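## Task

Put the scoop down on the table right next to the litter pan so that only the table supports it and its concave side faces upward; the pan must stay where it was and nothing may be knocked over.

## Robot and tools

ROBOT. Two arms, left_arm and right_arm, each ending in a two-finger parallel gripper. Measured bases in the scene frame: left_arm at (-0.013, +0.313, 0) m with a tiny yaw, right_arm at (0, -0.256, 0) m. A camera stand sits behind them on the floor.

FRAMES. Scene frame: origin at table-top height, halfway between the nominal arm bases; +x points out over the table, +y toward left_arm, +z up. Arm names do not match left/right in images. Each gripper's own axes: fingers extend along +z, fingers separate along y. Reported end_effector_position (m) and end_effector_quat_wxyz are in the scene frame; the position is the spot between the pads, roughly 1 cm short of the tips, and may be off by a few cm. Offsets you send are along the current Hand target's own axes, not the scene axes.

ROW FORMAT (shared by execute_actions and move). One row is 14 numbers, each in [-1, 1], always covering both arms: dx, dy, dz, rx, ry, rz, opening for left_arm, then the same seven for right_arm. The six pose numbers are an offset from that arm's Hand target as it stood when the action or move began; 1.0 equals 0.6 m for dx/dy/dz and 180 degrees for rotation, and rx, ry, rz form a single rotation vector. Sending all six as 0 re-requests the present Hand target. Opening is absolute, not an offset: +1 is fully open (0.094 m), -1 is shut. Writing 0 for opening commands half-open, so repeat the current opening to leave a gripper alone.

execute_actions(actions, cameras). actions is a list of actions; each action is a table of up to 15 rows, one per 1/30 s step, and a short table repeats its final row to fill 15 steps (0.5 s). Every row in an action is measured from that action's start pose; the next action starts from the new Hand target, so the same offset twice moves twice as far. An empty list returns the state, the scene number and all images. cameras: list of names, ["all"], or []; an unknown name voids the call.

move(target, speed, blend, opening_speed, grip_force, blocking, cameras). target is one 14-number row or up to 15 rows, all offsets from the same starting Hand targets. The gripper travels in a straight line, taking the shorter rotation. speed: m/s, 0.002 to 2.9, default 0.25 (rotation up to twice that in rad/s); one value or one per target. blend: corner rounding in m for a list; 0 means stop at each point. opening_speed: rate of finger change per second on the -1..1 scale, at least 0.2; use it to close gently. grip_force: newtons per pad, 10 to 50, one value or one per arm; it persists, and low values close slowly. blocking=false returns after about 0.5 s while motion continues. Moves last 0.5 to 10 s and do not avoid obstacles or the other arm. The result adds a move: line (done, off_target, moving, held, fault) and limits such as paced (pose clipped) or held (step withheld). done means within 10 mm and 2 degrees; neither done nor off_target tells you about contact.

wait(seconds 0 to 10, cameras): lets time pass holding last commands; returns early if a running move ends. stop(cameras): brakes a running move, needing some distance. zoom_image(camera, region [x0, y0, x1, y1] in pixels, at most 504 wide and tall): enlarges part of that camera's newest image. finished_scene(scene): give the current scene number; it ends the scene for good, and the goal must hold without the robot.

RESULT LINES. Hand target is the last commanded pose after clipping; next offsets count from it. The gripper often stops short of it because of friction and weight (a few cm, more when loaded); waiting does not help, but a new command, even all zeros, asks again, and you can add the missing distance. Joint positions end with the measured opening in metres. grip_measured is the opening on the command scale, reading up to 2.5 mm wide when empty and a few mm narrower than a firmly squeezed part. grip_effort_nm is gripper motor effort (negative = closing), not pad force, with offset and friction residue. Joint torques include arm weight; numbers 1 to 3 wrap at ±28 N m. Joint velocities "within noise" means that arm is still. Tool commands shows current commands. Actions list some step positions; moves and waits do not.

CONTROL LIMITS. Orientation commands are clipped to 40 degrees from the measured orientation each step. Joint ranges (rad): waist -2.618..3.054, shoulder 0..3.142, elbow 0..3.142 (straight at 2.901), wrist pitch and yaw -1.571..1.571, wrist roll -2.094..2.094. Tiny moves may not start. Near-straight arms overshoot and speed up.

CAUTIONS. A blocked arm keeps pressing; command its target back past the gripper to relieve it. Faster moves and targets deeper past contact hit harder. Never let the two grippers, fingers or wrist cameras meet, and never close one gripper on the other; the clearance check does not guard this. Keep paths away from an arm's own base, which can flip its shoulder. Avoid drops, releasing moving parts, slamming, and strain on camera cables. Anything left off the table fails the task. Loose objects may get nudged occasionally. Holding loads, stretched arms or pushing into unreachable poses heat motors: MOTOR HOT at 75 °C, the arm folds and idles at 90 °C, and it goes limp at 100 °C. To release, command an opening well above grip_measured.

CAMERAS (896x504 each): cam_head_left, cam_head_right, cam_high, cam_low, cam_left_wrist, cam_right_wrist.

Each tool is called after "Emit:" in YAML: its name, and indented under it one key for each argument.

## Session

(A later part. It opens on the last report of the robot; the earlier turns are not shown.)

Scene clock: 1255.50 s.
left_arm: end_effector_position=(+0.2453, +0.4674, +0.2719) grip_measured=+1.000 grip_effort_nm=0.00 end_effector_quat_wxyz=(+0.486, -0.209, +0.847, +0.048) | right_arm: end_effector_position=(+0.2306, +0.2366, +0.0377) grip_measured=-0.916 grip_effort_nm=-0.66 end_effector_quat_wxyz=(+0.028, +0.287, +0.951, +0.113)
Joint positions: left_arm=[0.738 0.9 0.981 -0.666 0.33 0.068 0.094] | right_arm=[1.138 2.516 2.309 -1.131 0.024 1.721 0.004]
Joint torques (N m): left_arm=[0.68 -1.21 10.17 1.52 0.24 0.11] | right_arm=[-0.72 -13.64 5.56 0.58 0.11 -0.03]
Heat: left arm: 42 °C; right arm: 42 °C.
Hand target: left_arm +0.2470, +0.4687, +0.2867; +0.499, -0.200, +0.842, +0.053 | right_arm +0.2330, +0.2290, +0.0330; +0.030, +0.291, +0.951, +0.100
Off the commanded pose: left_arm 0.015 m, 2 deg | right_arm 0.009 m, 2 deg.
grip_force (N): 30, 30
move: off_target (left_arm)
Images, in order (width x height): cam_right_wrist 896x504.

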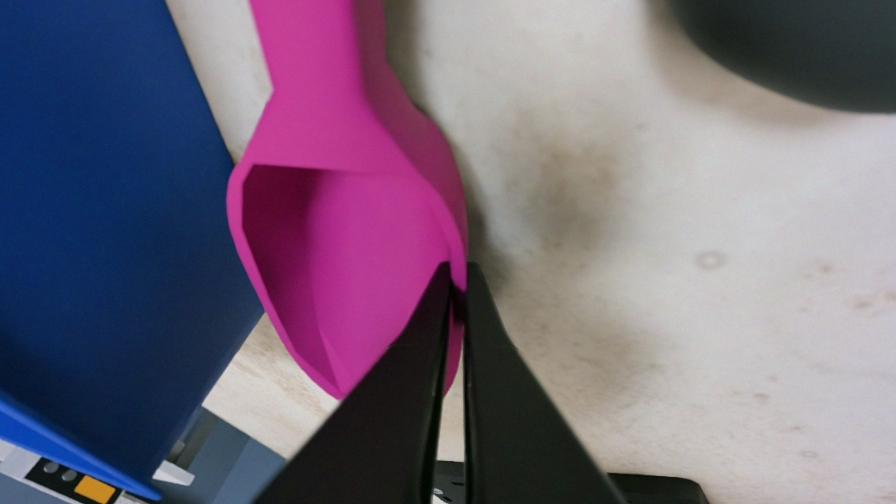

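Emit:
move:
  target: [0, 0, 0, 0, 0, 0, 1.0, 0, 0.0007, -0.0033, 0, 0, 0, -0.75]
  speed: 0.04
  opening_speed: 0.2
  cameras: ["cam_right_wrist", "cam_head_left", "cam_high"]

Scene clock: 1260.90 s.
left_arm: end_effector_position=(+0.2453, +0.4674, +0.2719) grip_measured=+1.000 grip_effort_nm=0.00 end_effector_quat_wxyz=(+0.486, -0.209, +0.847, +0.048) | right_arm: end_effector_position=(+0.2292, +0.2355, +0.0378) grip_measured=-0.752 grip_effort_nm=0.11 end_effector_quat_wxyz=(+0.025, +0.286, +0.951, +0.110)
Joint positions: left_arm=[0.738 0.9 0.981 -0.666 0.33 0.068 0.094] | right_arm=[1.138 2.516 2.311 -1.14 0.019 1.721 0.012]
Joint torques (N m): left_arm=[0.73 -1.22 10.22 1.51 0.24 0.09] | right_arm=[-0.79 -13.75 6.02 0.56 0.16 -0.03]
Heat: left arm: 42 °C; right arm: 42 °C.
Hand target: left_arm +0.2470, +0.4687, +0.2867; +0.499, -0.200, +0.842, +0.053 | right_arm +0.2330, +0.2290, +0.0351; +0.030, +0.291, +0.951, +0.100
Off the commanded pose: left_arm 0.015 m, 2 deg | right_arm 0.008 m, 1 deg.
grip_force (N): 30, 30
move: off_target (left_arm)
Images, in order (width x height): cam_head_left 896x504, cam_high 896x504, cam_right_wrist 896x504.

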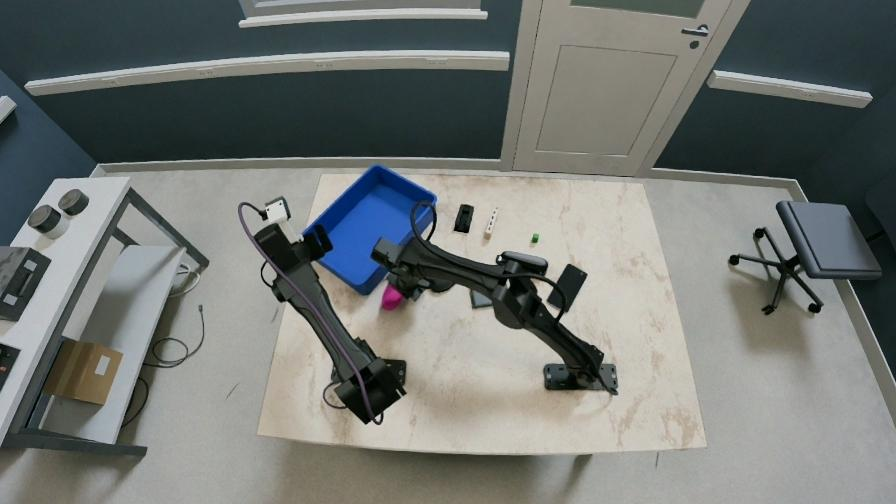

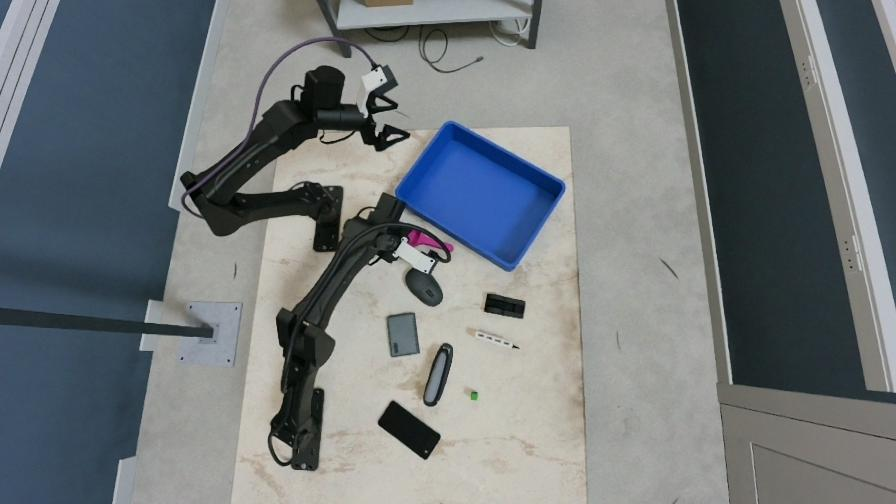

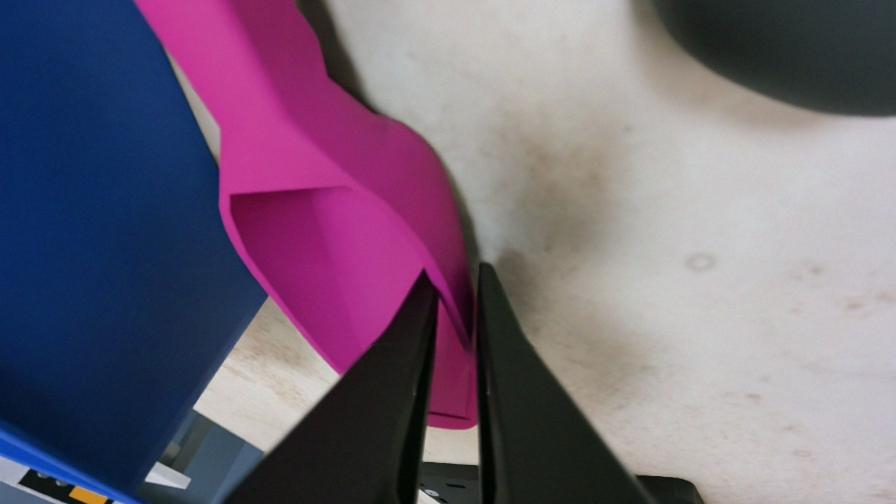

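Emit:
zoom_image:
  camera: "cam_right_wrist"
  region: [120, 0, 560, 470]

Emit:
zoom_image:
  camera: "cam_head_left"
  region: [360, 260, 440, 320]

Emit:
zoom_image:
  camera: "cam_high"
  region: [380, 190, 480, 280]

Scaled by 1.072.

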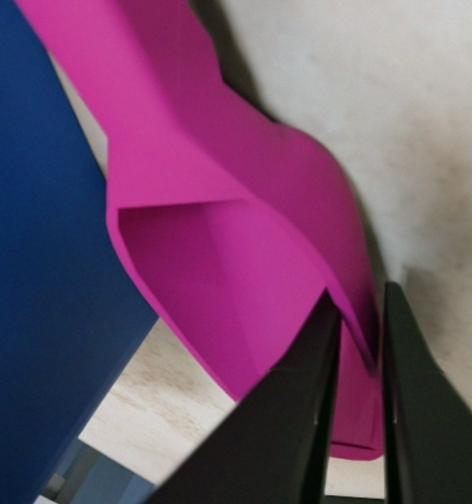

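Scaled by 6.300.

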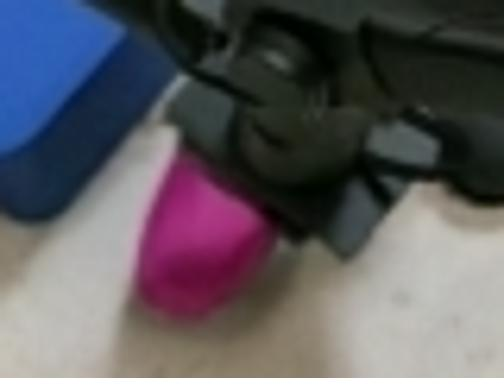

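Scaled by 5.040.

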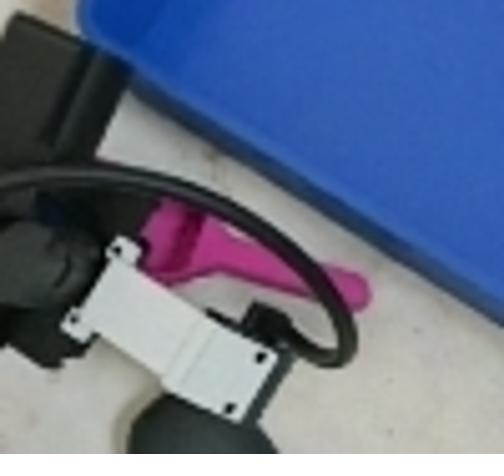

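Emit:
move:
  target: [0, 0, 0, 0, 0, 0, 1.0, 0, 0, 0, 0, 0, 0, -0.55]
  speed: 0.04
  opening_speed: 0.2
  cameras: ["cam_right_wrist", "cam_head_left"]

Scene clock: 1283.07 s.
left_arm: end_effector_position=(+0.2453, +0.4674, +0.2719) grip_measured=+1.000 grip_effort_nm=0.00 end_effector_quat_wxyz=(+0.486, -0.209, +0.847, +0.048) | right_arm: end_effector_position=(+0.2289, +0.2350, +0.0377) grip_measured=-0.552 grip_effort_nm=0.11 end_effector_quat_wxyz=(+0.025, +0.287, +0.952, +0.109)
Joint positions: left_arm=[0.738 0.9 0.981 -0.666 0.33 0.068 0.094] | right_arm=[1.138 2.516 2.311 -1.142 0.019 1.721 0.021]
Joint torques (N m): left_arm=[0.69 -1.24 10.19 1.52 0.25 0.11] | right_arm=[-0.77 -13.7 5.98 0.6 0.15 -0.02]
Heat: left arm: 42 °C; right arm: 43 °C.
Hand target: left_arm +0.2470, +0.4687, +0.2867; +0.499, -0.200, +0.842, +0.053 | right_arm +0.2330, +0.2290, +0.0351; +0.030, +0.291, +0.951, +0.100
Off the commanded pose: left_arm 0.015 m, 2 deg | right_arm 0.008 m, 1 deg.
grip_force (N): 30, 30
move: off_target (left_arm)
Images, in order (width x height): cam_head_left 896x504, cam_right_wrist 896x504.

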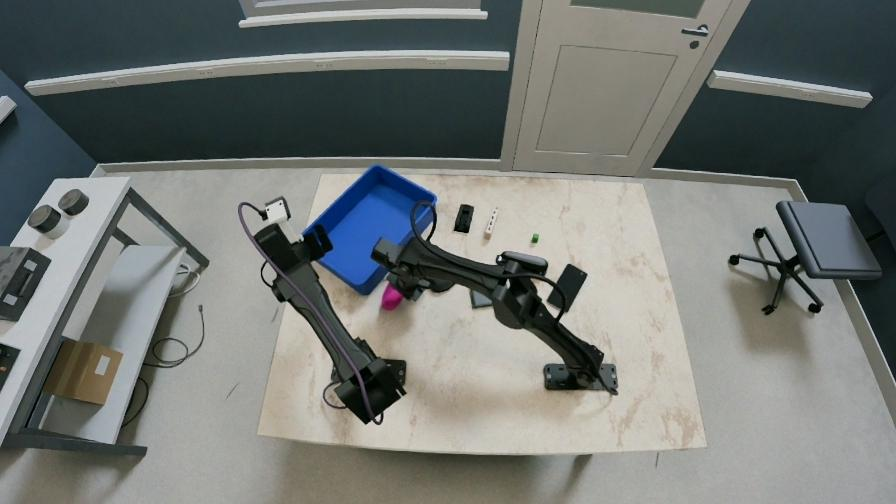

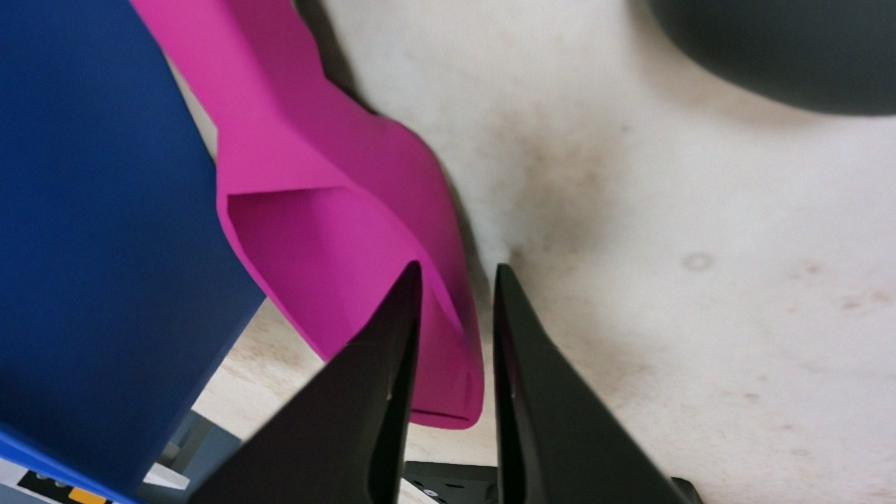

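Emit:
move:
  target: [0, 0, 0, 0, 0, 0, 1.0, 0, 0, -0.22, 0, 0, 0, -0.55]
  speed: 0.12
  cameras: ["cam_right_wrist", "cam_head_left", "cam_high", "cam_low"]

Scene clock: 1289.70 s.
left_arm: end_effector_position=(+0.2453, +0.4674, +0.2719) grip_measured=+1.000 grip_effort_nm=0.00 end_effector_quat_wxyz=(+0.486, -0.209, +0.847, +0.048) | right_arm: end_effector_position=(+0.2172, +0.2096, +0.1366) grip_measured=-0.552 grip_effort_nm=0.10 end_effector_quat_wxyz=(+0.024, +0.287, +0.952, +0.102)
Joint positions: left_arm=[0.738 0.9 0.981 -0.666 0.33 0.068 0.094] | right_arm=[1.138 2.51 2.709 -1.56 0.019 1.722 0.021]
Joint torques (N m): left_arm=[0.65 -1.18 10.22 1.54 0.26 0.13] | right_arm=[0.08 -17.8 6.31 0.56 0.18 0.05]
Heat: left arm: 42 °C; right arm: 43 °C.
Hand target: left_arm +0.2470, +0.4687, +0.2867; +0.499, -0.200, +0.842, +0.053 | right_arm +0.2178, +0.2063, +0.1643; +0.030, +0.291, +0.951, +0.100
Off the commanded pose: left_arm 0.015 m, 2 deg | right_arm 0.028 m, 1 deg.
joint sent to its limit (right arm) — joint 4 (wrist pitch), lower limit. The joint targets are off in orientation, not in position.
grip_force (N): 30, 30
move: off_target (left_arm, right_arm)
Images, in order (width x height): cam_head_left 896x504, cam_high 896x504, cam_low 896x504, cam_right_wrist 896x504.

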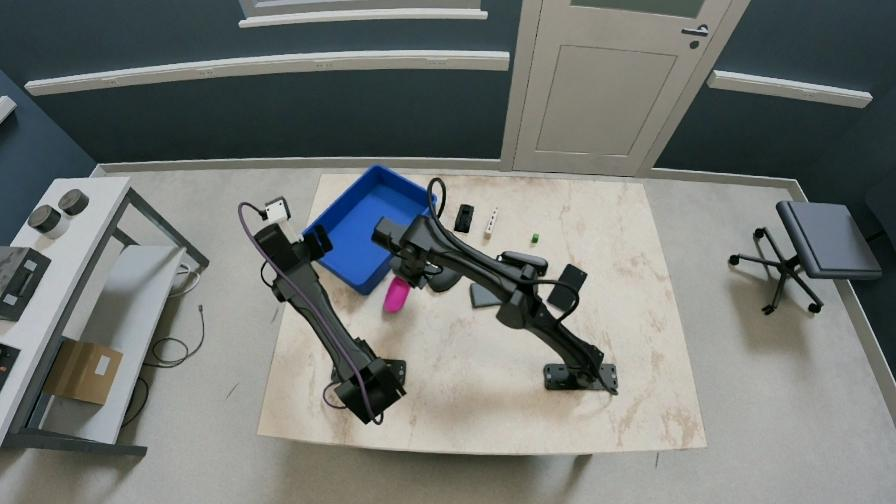

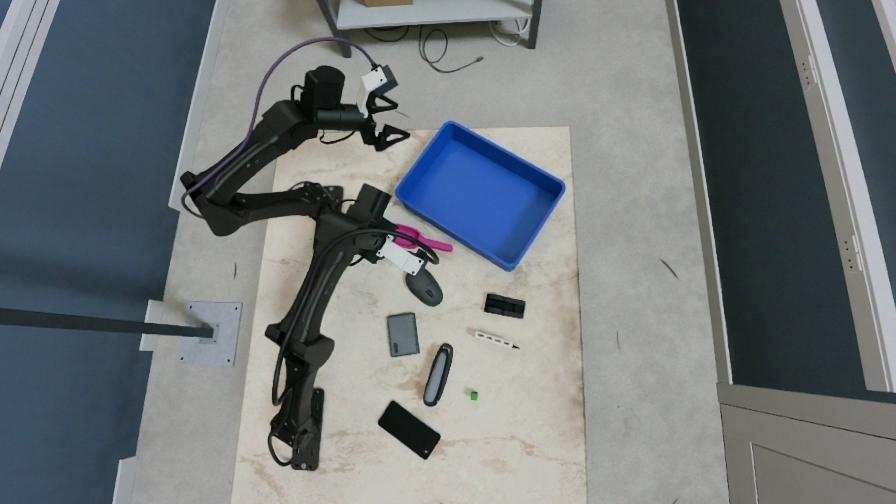

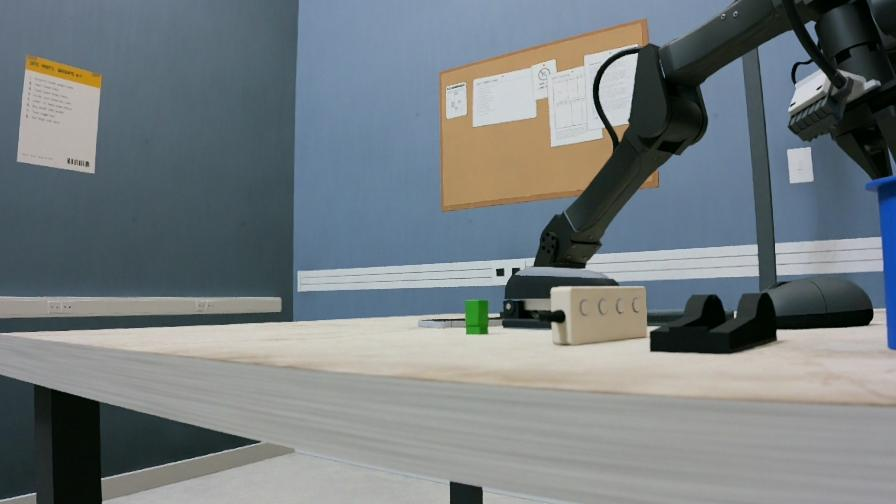

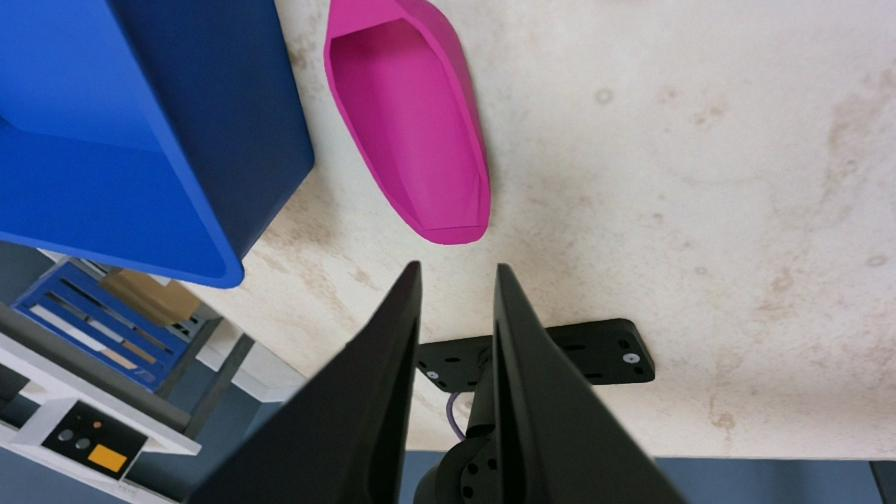

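Emit:
move:
  target: [0.0302, -0.2330, 0.2576, 0.0384, 0.0585, 0.0699, 1.0, -0.6787, -0.7459, -0.1512, 0.0282, -0.2672, -0.1013, 1.0]
  speed: 0.2
  cameras: ["cam_high", "cam_low", "cam_left_wrist", "cam_right_wrist", "cam_head_left", "cam_head_right"]

Scene clock: 1357.37 s.
left_arm: end_effector_position=(+0.4073, +0.3796, +0.1945) grip_measured=+1.000 grip_effort_nm=0.00 end_effector_quat_wxyz=(+0.400, -0.081, +0.912, +0.034) | right_arm: end_effector_position=(+0.2950, -0.3970, +0.1552) grip_measured=+0.998 grip_effort_nm=0.11 end_effector_quat_wxyz=(+0.403, +0.162, +0.898, -0.071)
Joint positions: left_arm=[0.155 1.458 1.153 -0.44 -0.018 -0.02 0.094] | right_arm=[-0.517 1.058 0.712 -0.387 -0.122 -0.105 0.094]
Joint torques (N m): left_arm=[-0.88 -6.02 10.43 1.68 -0.15 -0.07] | right_arm=[-0.69 -2.22 7.06 1.95 -0.16 -0.11]
Heat: left arm: 42 °C; right arm: 45 °C.
Hand target: left_arm +0.4203, +0.3803, +0.2099; +0.422, -0.081, +0.902, +0.038 | right_arm +0.2999, -0.4000, +0.1597; +0.416, +0.157, +0.893, -0.073
Off the commanded pose: left_arm 0.020 m, 3 deg | right_arm 0.007 m, 2 deg.
grip_force (N): 30, 30
move: off_target (left_arm)

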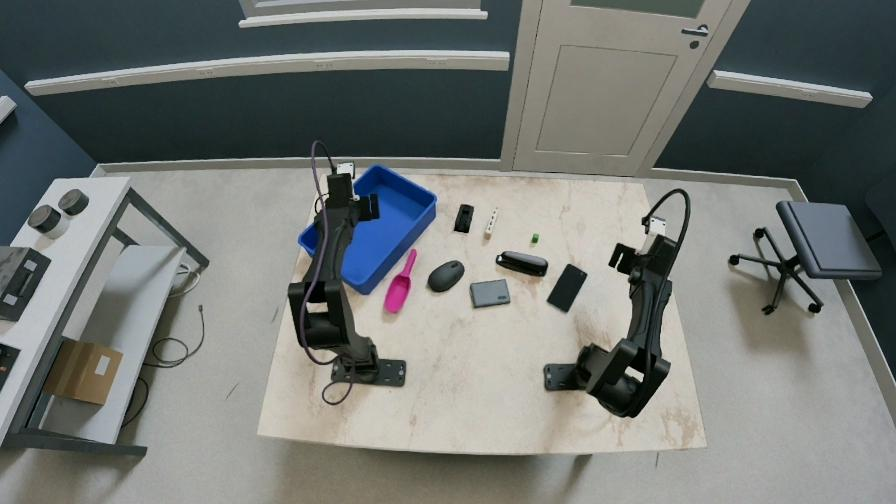

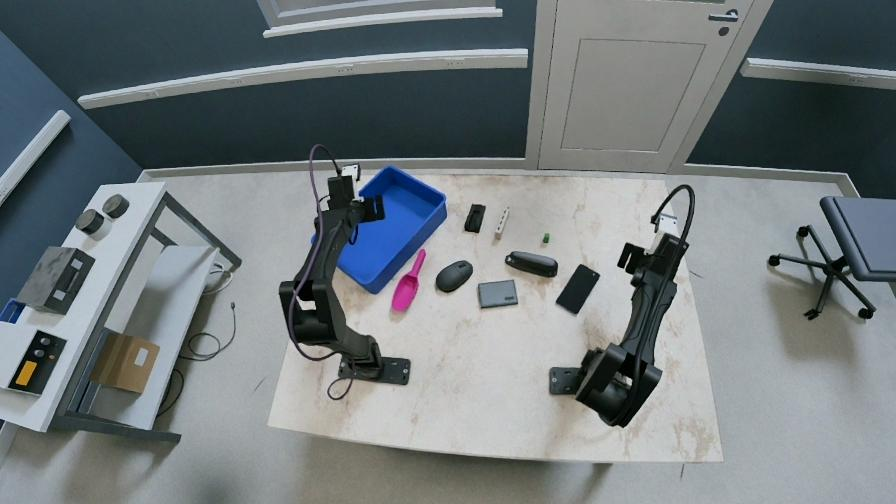

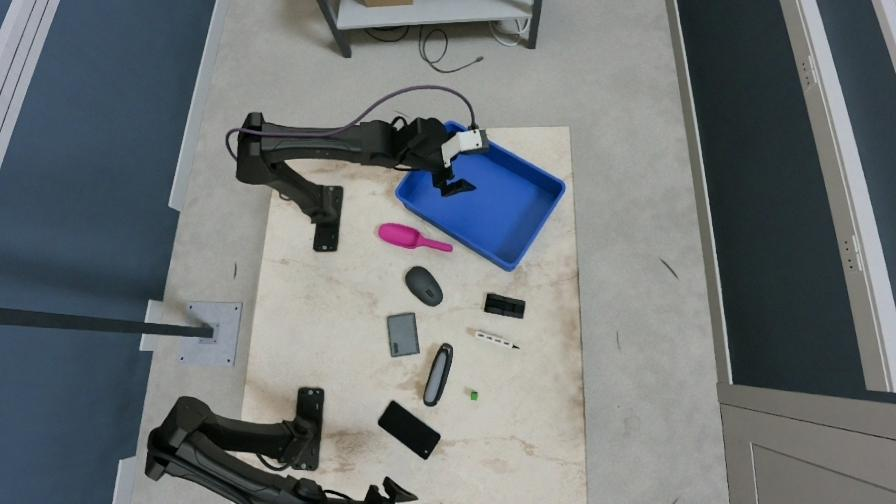

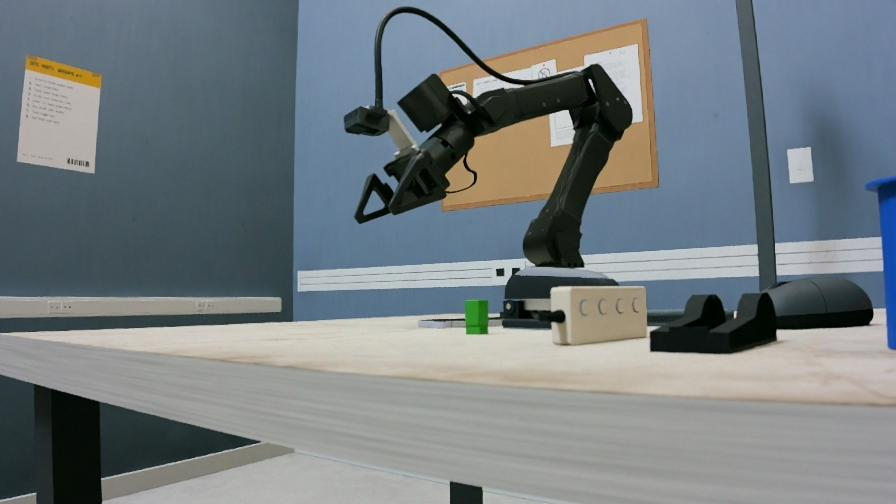

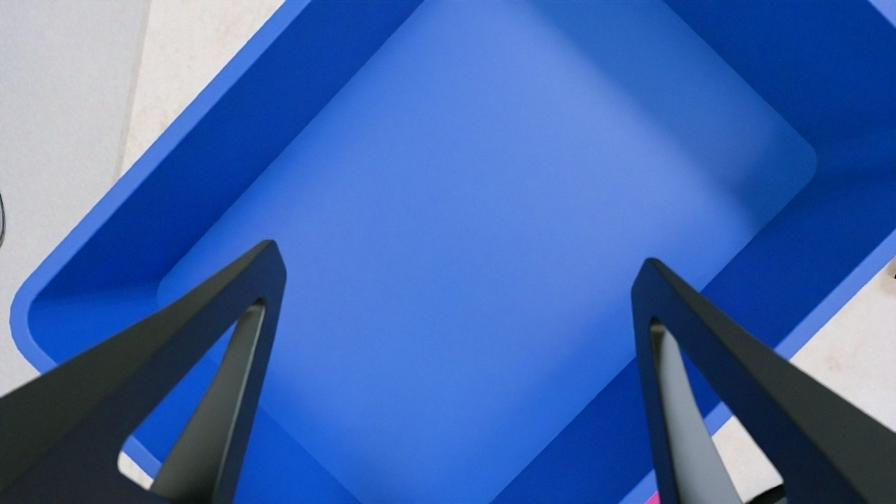

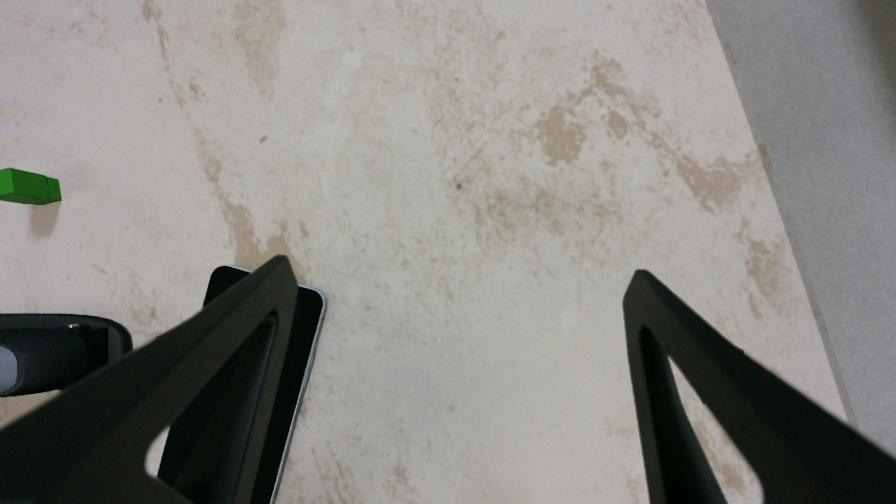

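Emit:
zoom_image:
  camera: "cam_high"
  region: [360, 180, 480, 270]

Emit:
zoom_image:
  camera: "cam_head_left"
  region: [350, 230, 450, 330]

Emit:
zoom_image:
  camera: "cam_head_right"
  region: [360, 230, 460, 330]

Scaled by 4.200.

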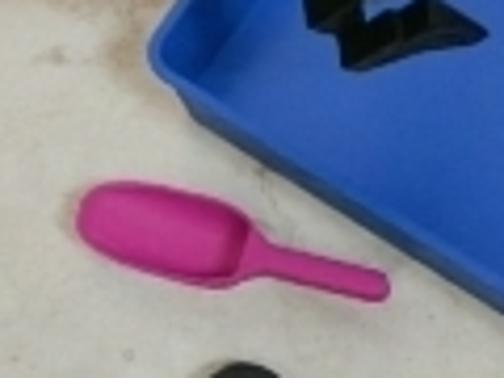

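Scaled by 5.040.

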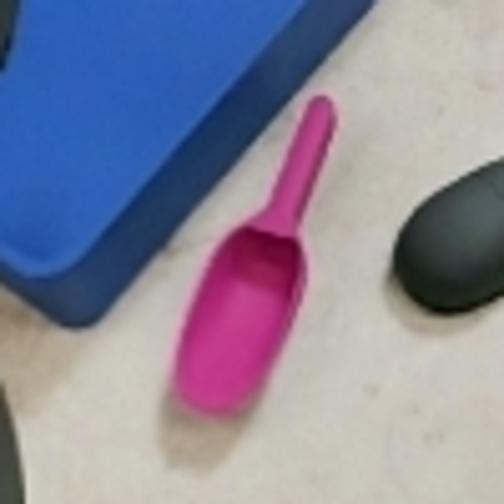

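Scaled by 5.040.

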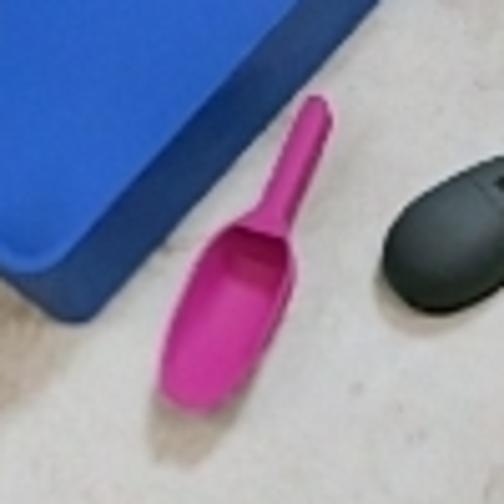

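Emit:
zoom_image:
  camera: "cam_high"
  region: [420, 110, 500, 210]

Emit:
zoom_image:
  camera: "cam_high"
  region: [340, 424, 440, 504]

Scaled by 5.040.

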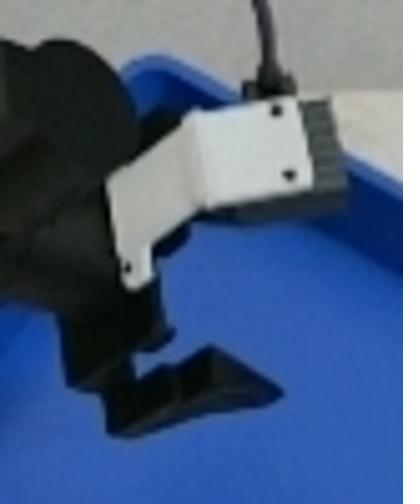

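Scaled by 5.040.

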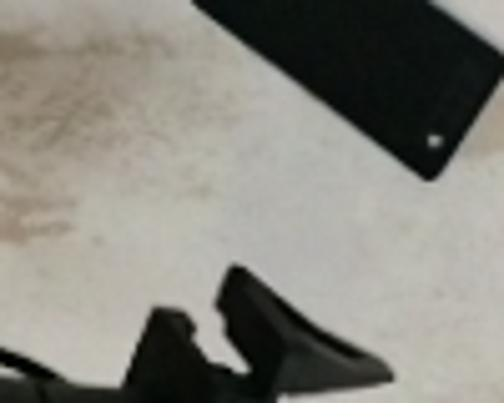

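Emit:
move:
  target: [0.4202, -0.4348, -0.1898, 0, 0, 0, 1.0, -0.0348, 0.2123, 0.2870, 0, 0, 0, 1.0]
  speed: 0.2
  cameras: ["cam_high"]

Emit:
zoom_image:
  camera: "cam_high"
  region: [360, 240, 460, 340]

Emit:
zoom_image:
  camera: "cam_high"
  region: [420, 404, 520, 504]

Scene clock: 1465.93 s.
left_arm: end_effector_position=(+0.2163, +0.0824, +0.0821) grip_measured=+1.000 grip_effort_nm=0.00 end_effector_quat_wxyz=(+0.407, -0.076, +0.910, +0.032) | right_arm: end_effector_position=(+0.4642, -0.3292, +0.0532) grip_measured=+0.998 grip_effort_nm=0.11 end_effector_quat_wxyz=(+0.392, +0.153, +0.904, -0.074)
Joint positions: left_arm=[-1.199 1.603 0.905 -0.652 -0.818 -1.277 0.094] | right_arm=[-0.085 1.83 0.958 0.104 0.195 0.167 0.094]
Joint torques (N m): left_arm=[-0.36 -5.63 8.32 0.47 -0.85 -0.08] | right_arm=[0.49 -7.35 8.8 1.92 0.2 0.07]
Heat: left arm: 42 °C; right arm: 43 °C.
Hand target: left_arm +0.2215, +0.0793, +0.0893; +0.422, -0.081, +0.902, +0.038 | right_arm +0.4798, -0.3299, +0.0647; +0.416, +0.157, +0.893, -0.073
Off the commanded pose: left_arm 0.009 m, 2 deg | right_arm 0.020 m, 3 deg.
grip_force (N): 30, 30
move: off_target (right_arm)
Images, in order (width x height): cam_high 896x504.

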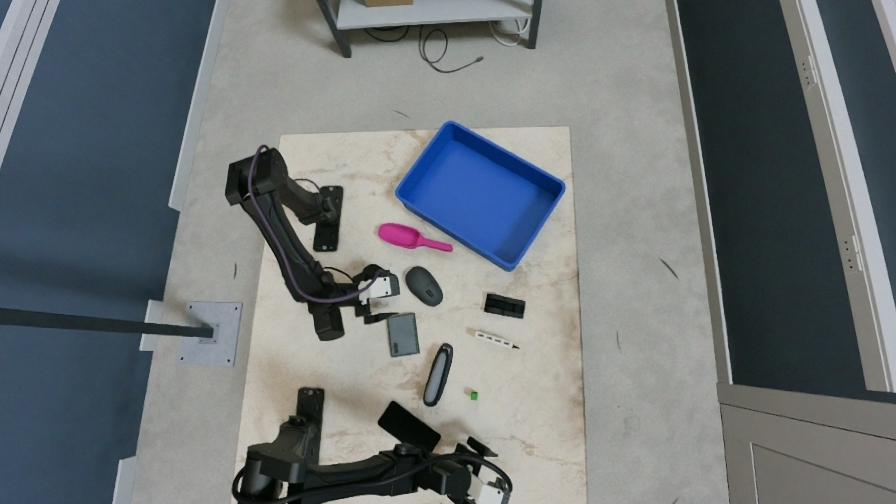

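Scaled by 5.040.

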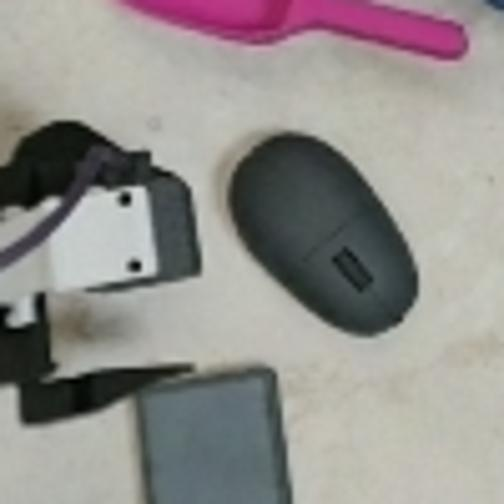

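Scaled by 5.040.

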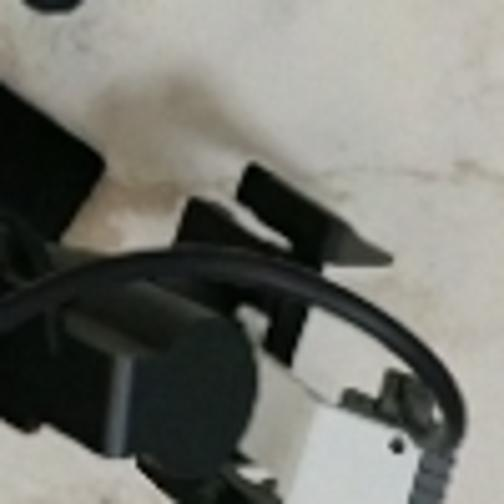

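Emit:
execute_actions:
  actions: []
  cameras: ["cam_high", "cam_low", "cam_left_wrist"]

Scene clock: 1558.63 s.
left_arm: end_effector_position=(+0.2163, +0.0825, +0.0821) grip_measured=+1.000 grip_effort_nm=0.00 end_effector_quat_wxyz=(+0.407, -0.076, +0.910, +0.032) | right_arm: end_effector_position=(+0.4642, -0.3292, +0.0532) grip_measured=+0.998 grip_effort_nm=0.11 end_effector_quat_wxyz=(+0.392, +0.153, +0.904, -0.074)
Joint positions: left_arm=[-1.199 1.603 0.905 -0.653 -0.818 -1.278 0.094] | right_arm=[-0.085 1.83 0.958 0.104 0.196 0.167 0.094]
Joint velocities: within noise
Joint torques (N m): left_arm=[-0.28 -5.56 8.27 0.48 -0.83 -0.1] | right_arm=[0.47 -7.36 8.76 1.93 0.2 0.07]
Heat: left arm: 40 °C; right arm: 45 °C.
Hand target: left_arm +0.2215, +0.0793, +0.0893; +0.422, -0.081, +0.902, +0.038 | right_arm +0.4798, -0.3300, +0.0647; +0.416, +0.157, +0.893, -0.073
Tool commands: left_gripper/opening=+1.0 right_gripper/opening=+1.0
Off the commanded pose: left_arm 0.010 m, 2 deg | right_arm 0.020 m, 3 deg.
grip_force (N): 30, 30
Images, in order (width x height): cam_high 896x504, cam_low 896x504, cam_left_wrist 896x504.

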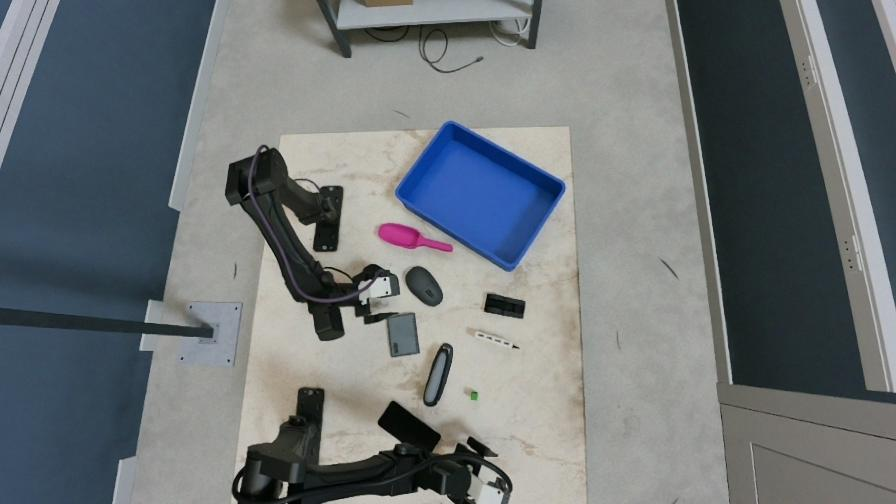

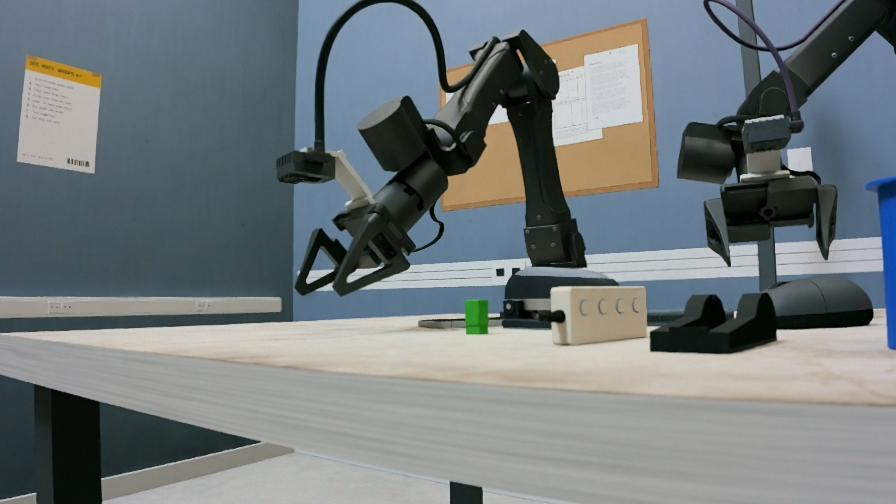

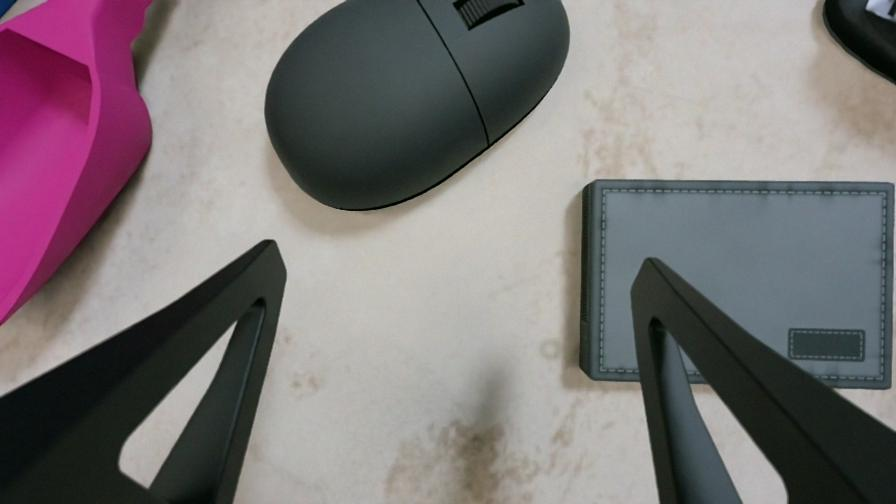

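Emit:
execute_actions:
  actions: []
  cameras: ["cam_head_left", "cam_head_right"]

Emit:
zoom_image:
  camera: "cam_head_left"
  region: [300, 200, 500, 320]

Scene clock: 1563.33 s.
left_arm: end_effector_position=(+0.2163, +0.0825, +0.0821) grip_measured=+1.000 grip_effort_nm=-0.01 end_effector_quat_wxyz=(+0.407, -0.076, +0.910, +0.032) | right_arm: end_effector_position=(+0.4642, -0.3292, +0.0532) grip_measured=+0.998 grip_effort_nm=0.10 end_effector_quat_wxyz=(+0.392, +0.153, +0.904, -0.074)
Joint positions: left_arm=[-1.199 1.603 0.905 -0.653 -0.818 -1.278 0.094] | right_arm=[-0.085 1.83 0.958 0.104 0.196 0.167 0.094]
Joint velocities: left_arm=[0.012 -0.007 -0.051 0.007 -0.037 -0.037 0] | right_arm=[within noise]
Joint torques (N m): left_arm=[-0.34 -5.61 8.32 0.49 -0.83 -0.13] | right_arm=[0.47 -7.32 8.72 1.92 0.19 0.08]
Heat: left arm: 39 °C; right arm: 45 °C.
Hand target: left_arm +0.2215, +0.0793, +0.0893; +0.422, -0.081, +0.902, +0.038 | right_arm +0.4798, -0.3300, +0.0647; +0.416, +0.157, +0.893, -0.073
Tool commands: left_gripper/opening=+1.0 right_gripper/opening=+1.0
Off the commanded pose: left_arm 0.010 m, 2 deg | right_arm 0.020 m, 3 deg.
grip_force (N): 30, 30
Images, in order (width x height): cam_head_left 896x504, cam_head_right 896x504.

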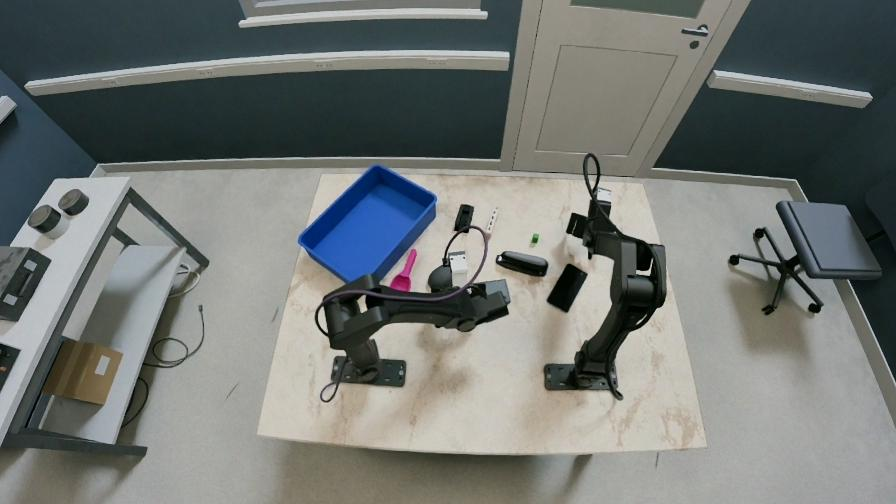

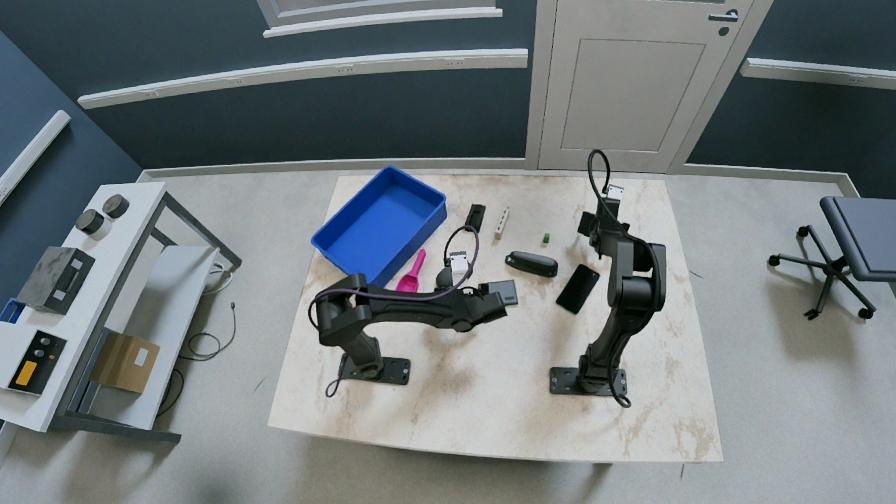

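Scaled by 2.520.

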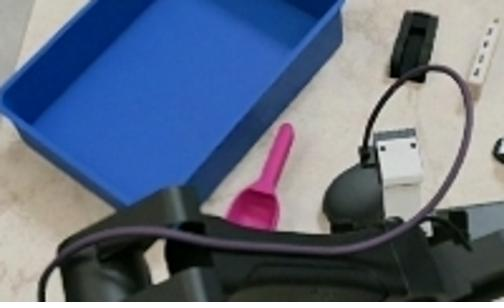

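Emit:
move:
  target:
    - [-0.2435, 0, -0.2043, 0, 0, 0, 1, -0.1983, 0, -0.1664, 0, 0, 0, 1]
    - [-0.347, 0.4468, -0.0812, 0, 0, 0, 1, -0.1983, 0, -0.1664, 0, 0, 0, 1]
  blend: [0.05, 0]
  speed: 0.25

Scene clock: 1644.13 s.
left_arm: end_effector_position=(+0.2647, +0.3588, +0.2782) grip_measured=+1.000 grip_effort_nm=0.00 end_effector_quat_wxyz=(+0.414, -0.083, +0.906, +0.038) | right_arm: end_effector_position=(+0.4750, -0.3302, +0.1852) grip_measured=+0.998 grip_effort_nm=0.10 end_effector_quat_wxyz=(+0.378, +0.152, +0.910, -0.075)
Joint positions: left_arm=[0.148 0.946 1.156 -0.924 -0.032 -0.027 0.094] | right_arm=[-0.085 1.707 1.397 -0.489 0.196 0.167 0.094]
Joint torques (N m): left_arm=[0.81 -1.43 5.85 1.71 0.06 0.09] | right_arm=[0.42 -12.14 9.69 1.62 0.19 0.06]
Heat: left arm: 39 °C; right arm: 45 °C.
Hand target: left_arm +0.2685, +0.3602, +0.2803; +0.422, -0.081, +0.902, +0.038 | right_arm +0.4800, -0.3300, +0.2200; +0.416, +0.157, +0.893, -0.073
Off the commanded pose: left_arm 0.005 m, 1 deg | right_arm 0.035 m, 5 deg.
grip_force (N): 30, 30
move: off_target (right_arm)

Emit:
move:
  target:
    - [0, 0, 0, 0, 0, 0, 1, 0.2637, 0.3475, -0.3143, -0.175, 0.089, 0.169, 1]
    - [0, 0, 0, 0, 0, 0, 1, 0.5122, 0.5597, -0.2992, -0.2924, 0.1482, 0.2817, 1]
  blend: [0.05, 0]
  speed: 0.25
  cameras: ["cam_right_wrist", "cam_high"]

Scene clock: 1653.67 s.
left_arm: end_effector_position=(+0.2647, +0.3587, +0.2782) grip_measured=+1.000 grip_effort_nm=-0.01 end_effector_quat_wxyz=(+0.414, -0.083, +0.906, +0.038) | right_arm: end_effector_position=(+0.2779, +0.0982, +0.0989) grip_measured=+0.998 grip_effort_nm=0.10 end_effector_quat_wxyz=(+0.220, +0.329, +0.755, +0.522)
Joint positions: left_arm=[0.148 0.946 1.156 -0.924 -0.031 -0.027 0.094] | right_arm=[0.986 1.702 0.6 0.727 0.208 1.664 0.094]
Joint torques (N m): left_arm=[0.84 -1.51 5.86 1.73 0.09 0.1] | right_arm=[0.51 -5.68 5.75 2.16 0.25 -0.11]
Heat: left arm: 39 °C; right arm: 44 °C.
Hand target: left_arm +0.2685, +0.3602, +0.2803; +0.422, -0.081, +0.902, +0.037 | right_arm +0.2799, +0.1001, +0.1003; +0.228, +0.327, +0.751, +0.526
Off the commanded pose: left_arm 0.005 m, 1 deg | right_arm 0.003 m, 1 deg.
grip_force (N): 30, 30
move: done
Images, in order (width x height): cam_high 896x504, cam_right_wrist 896x504.

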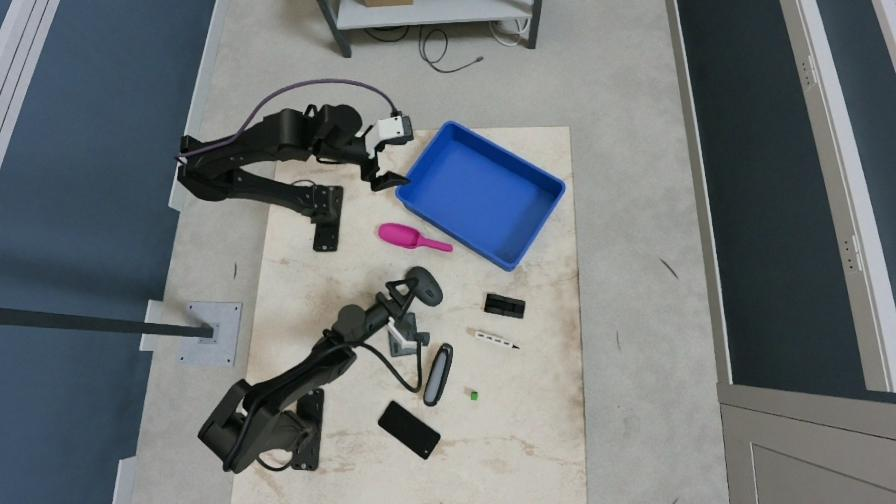

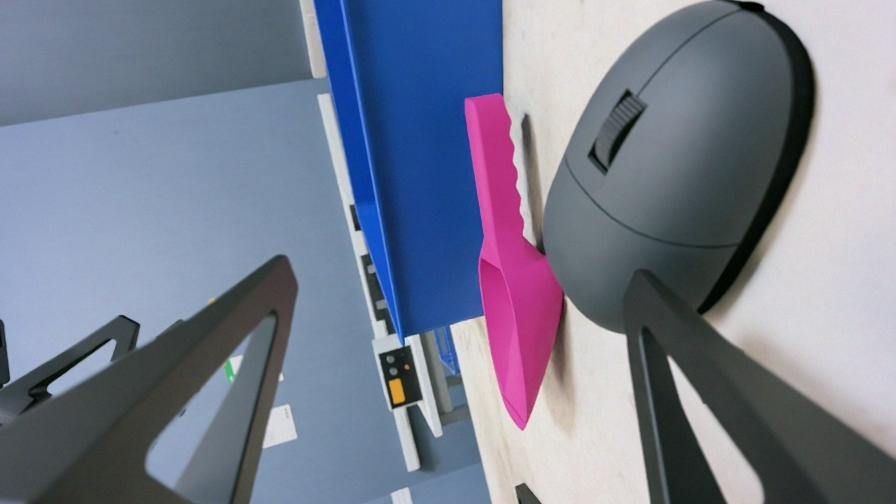

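Emit:
zoom_image:
  camera: "cam_right_wrist"
  region: [420, 80, 620, 440]

Scaled by 1.400.

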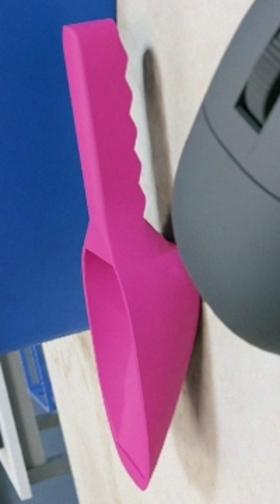

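Emit:
zoom_image:
  camera: "cam_high"
  region: [365, 210, 465, 266]

Scaled by 5.040.

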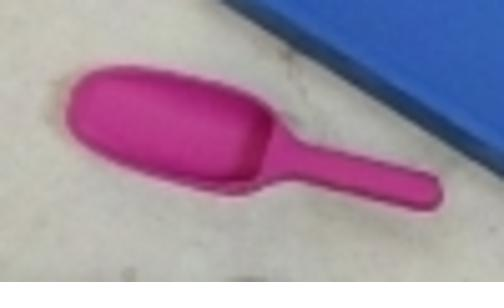

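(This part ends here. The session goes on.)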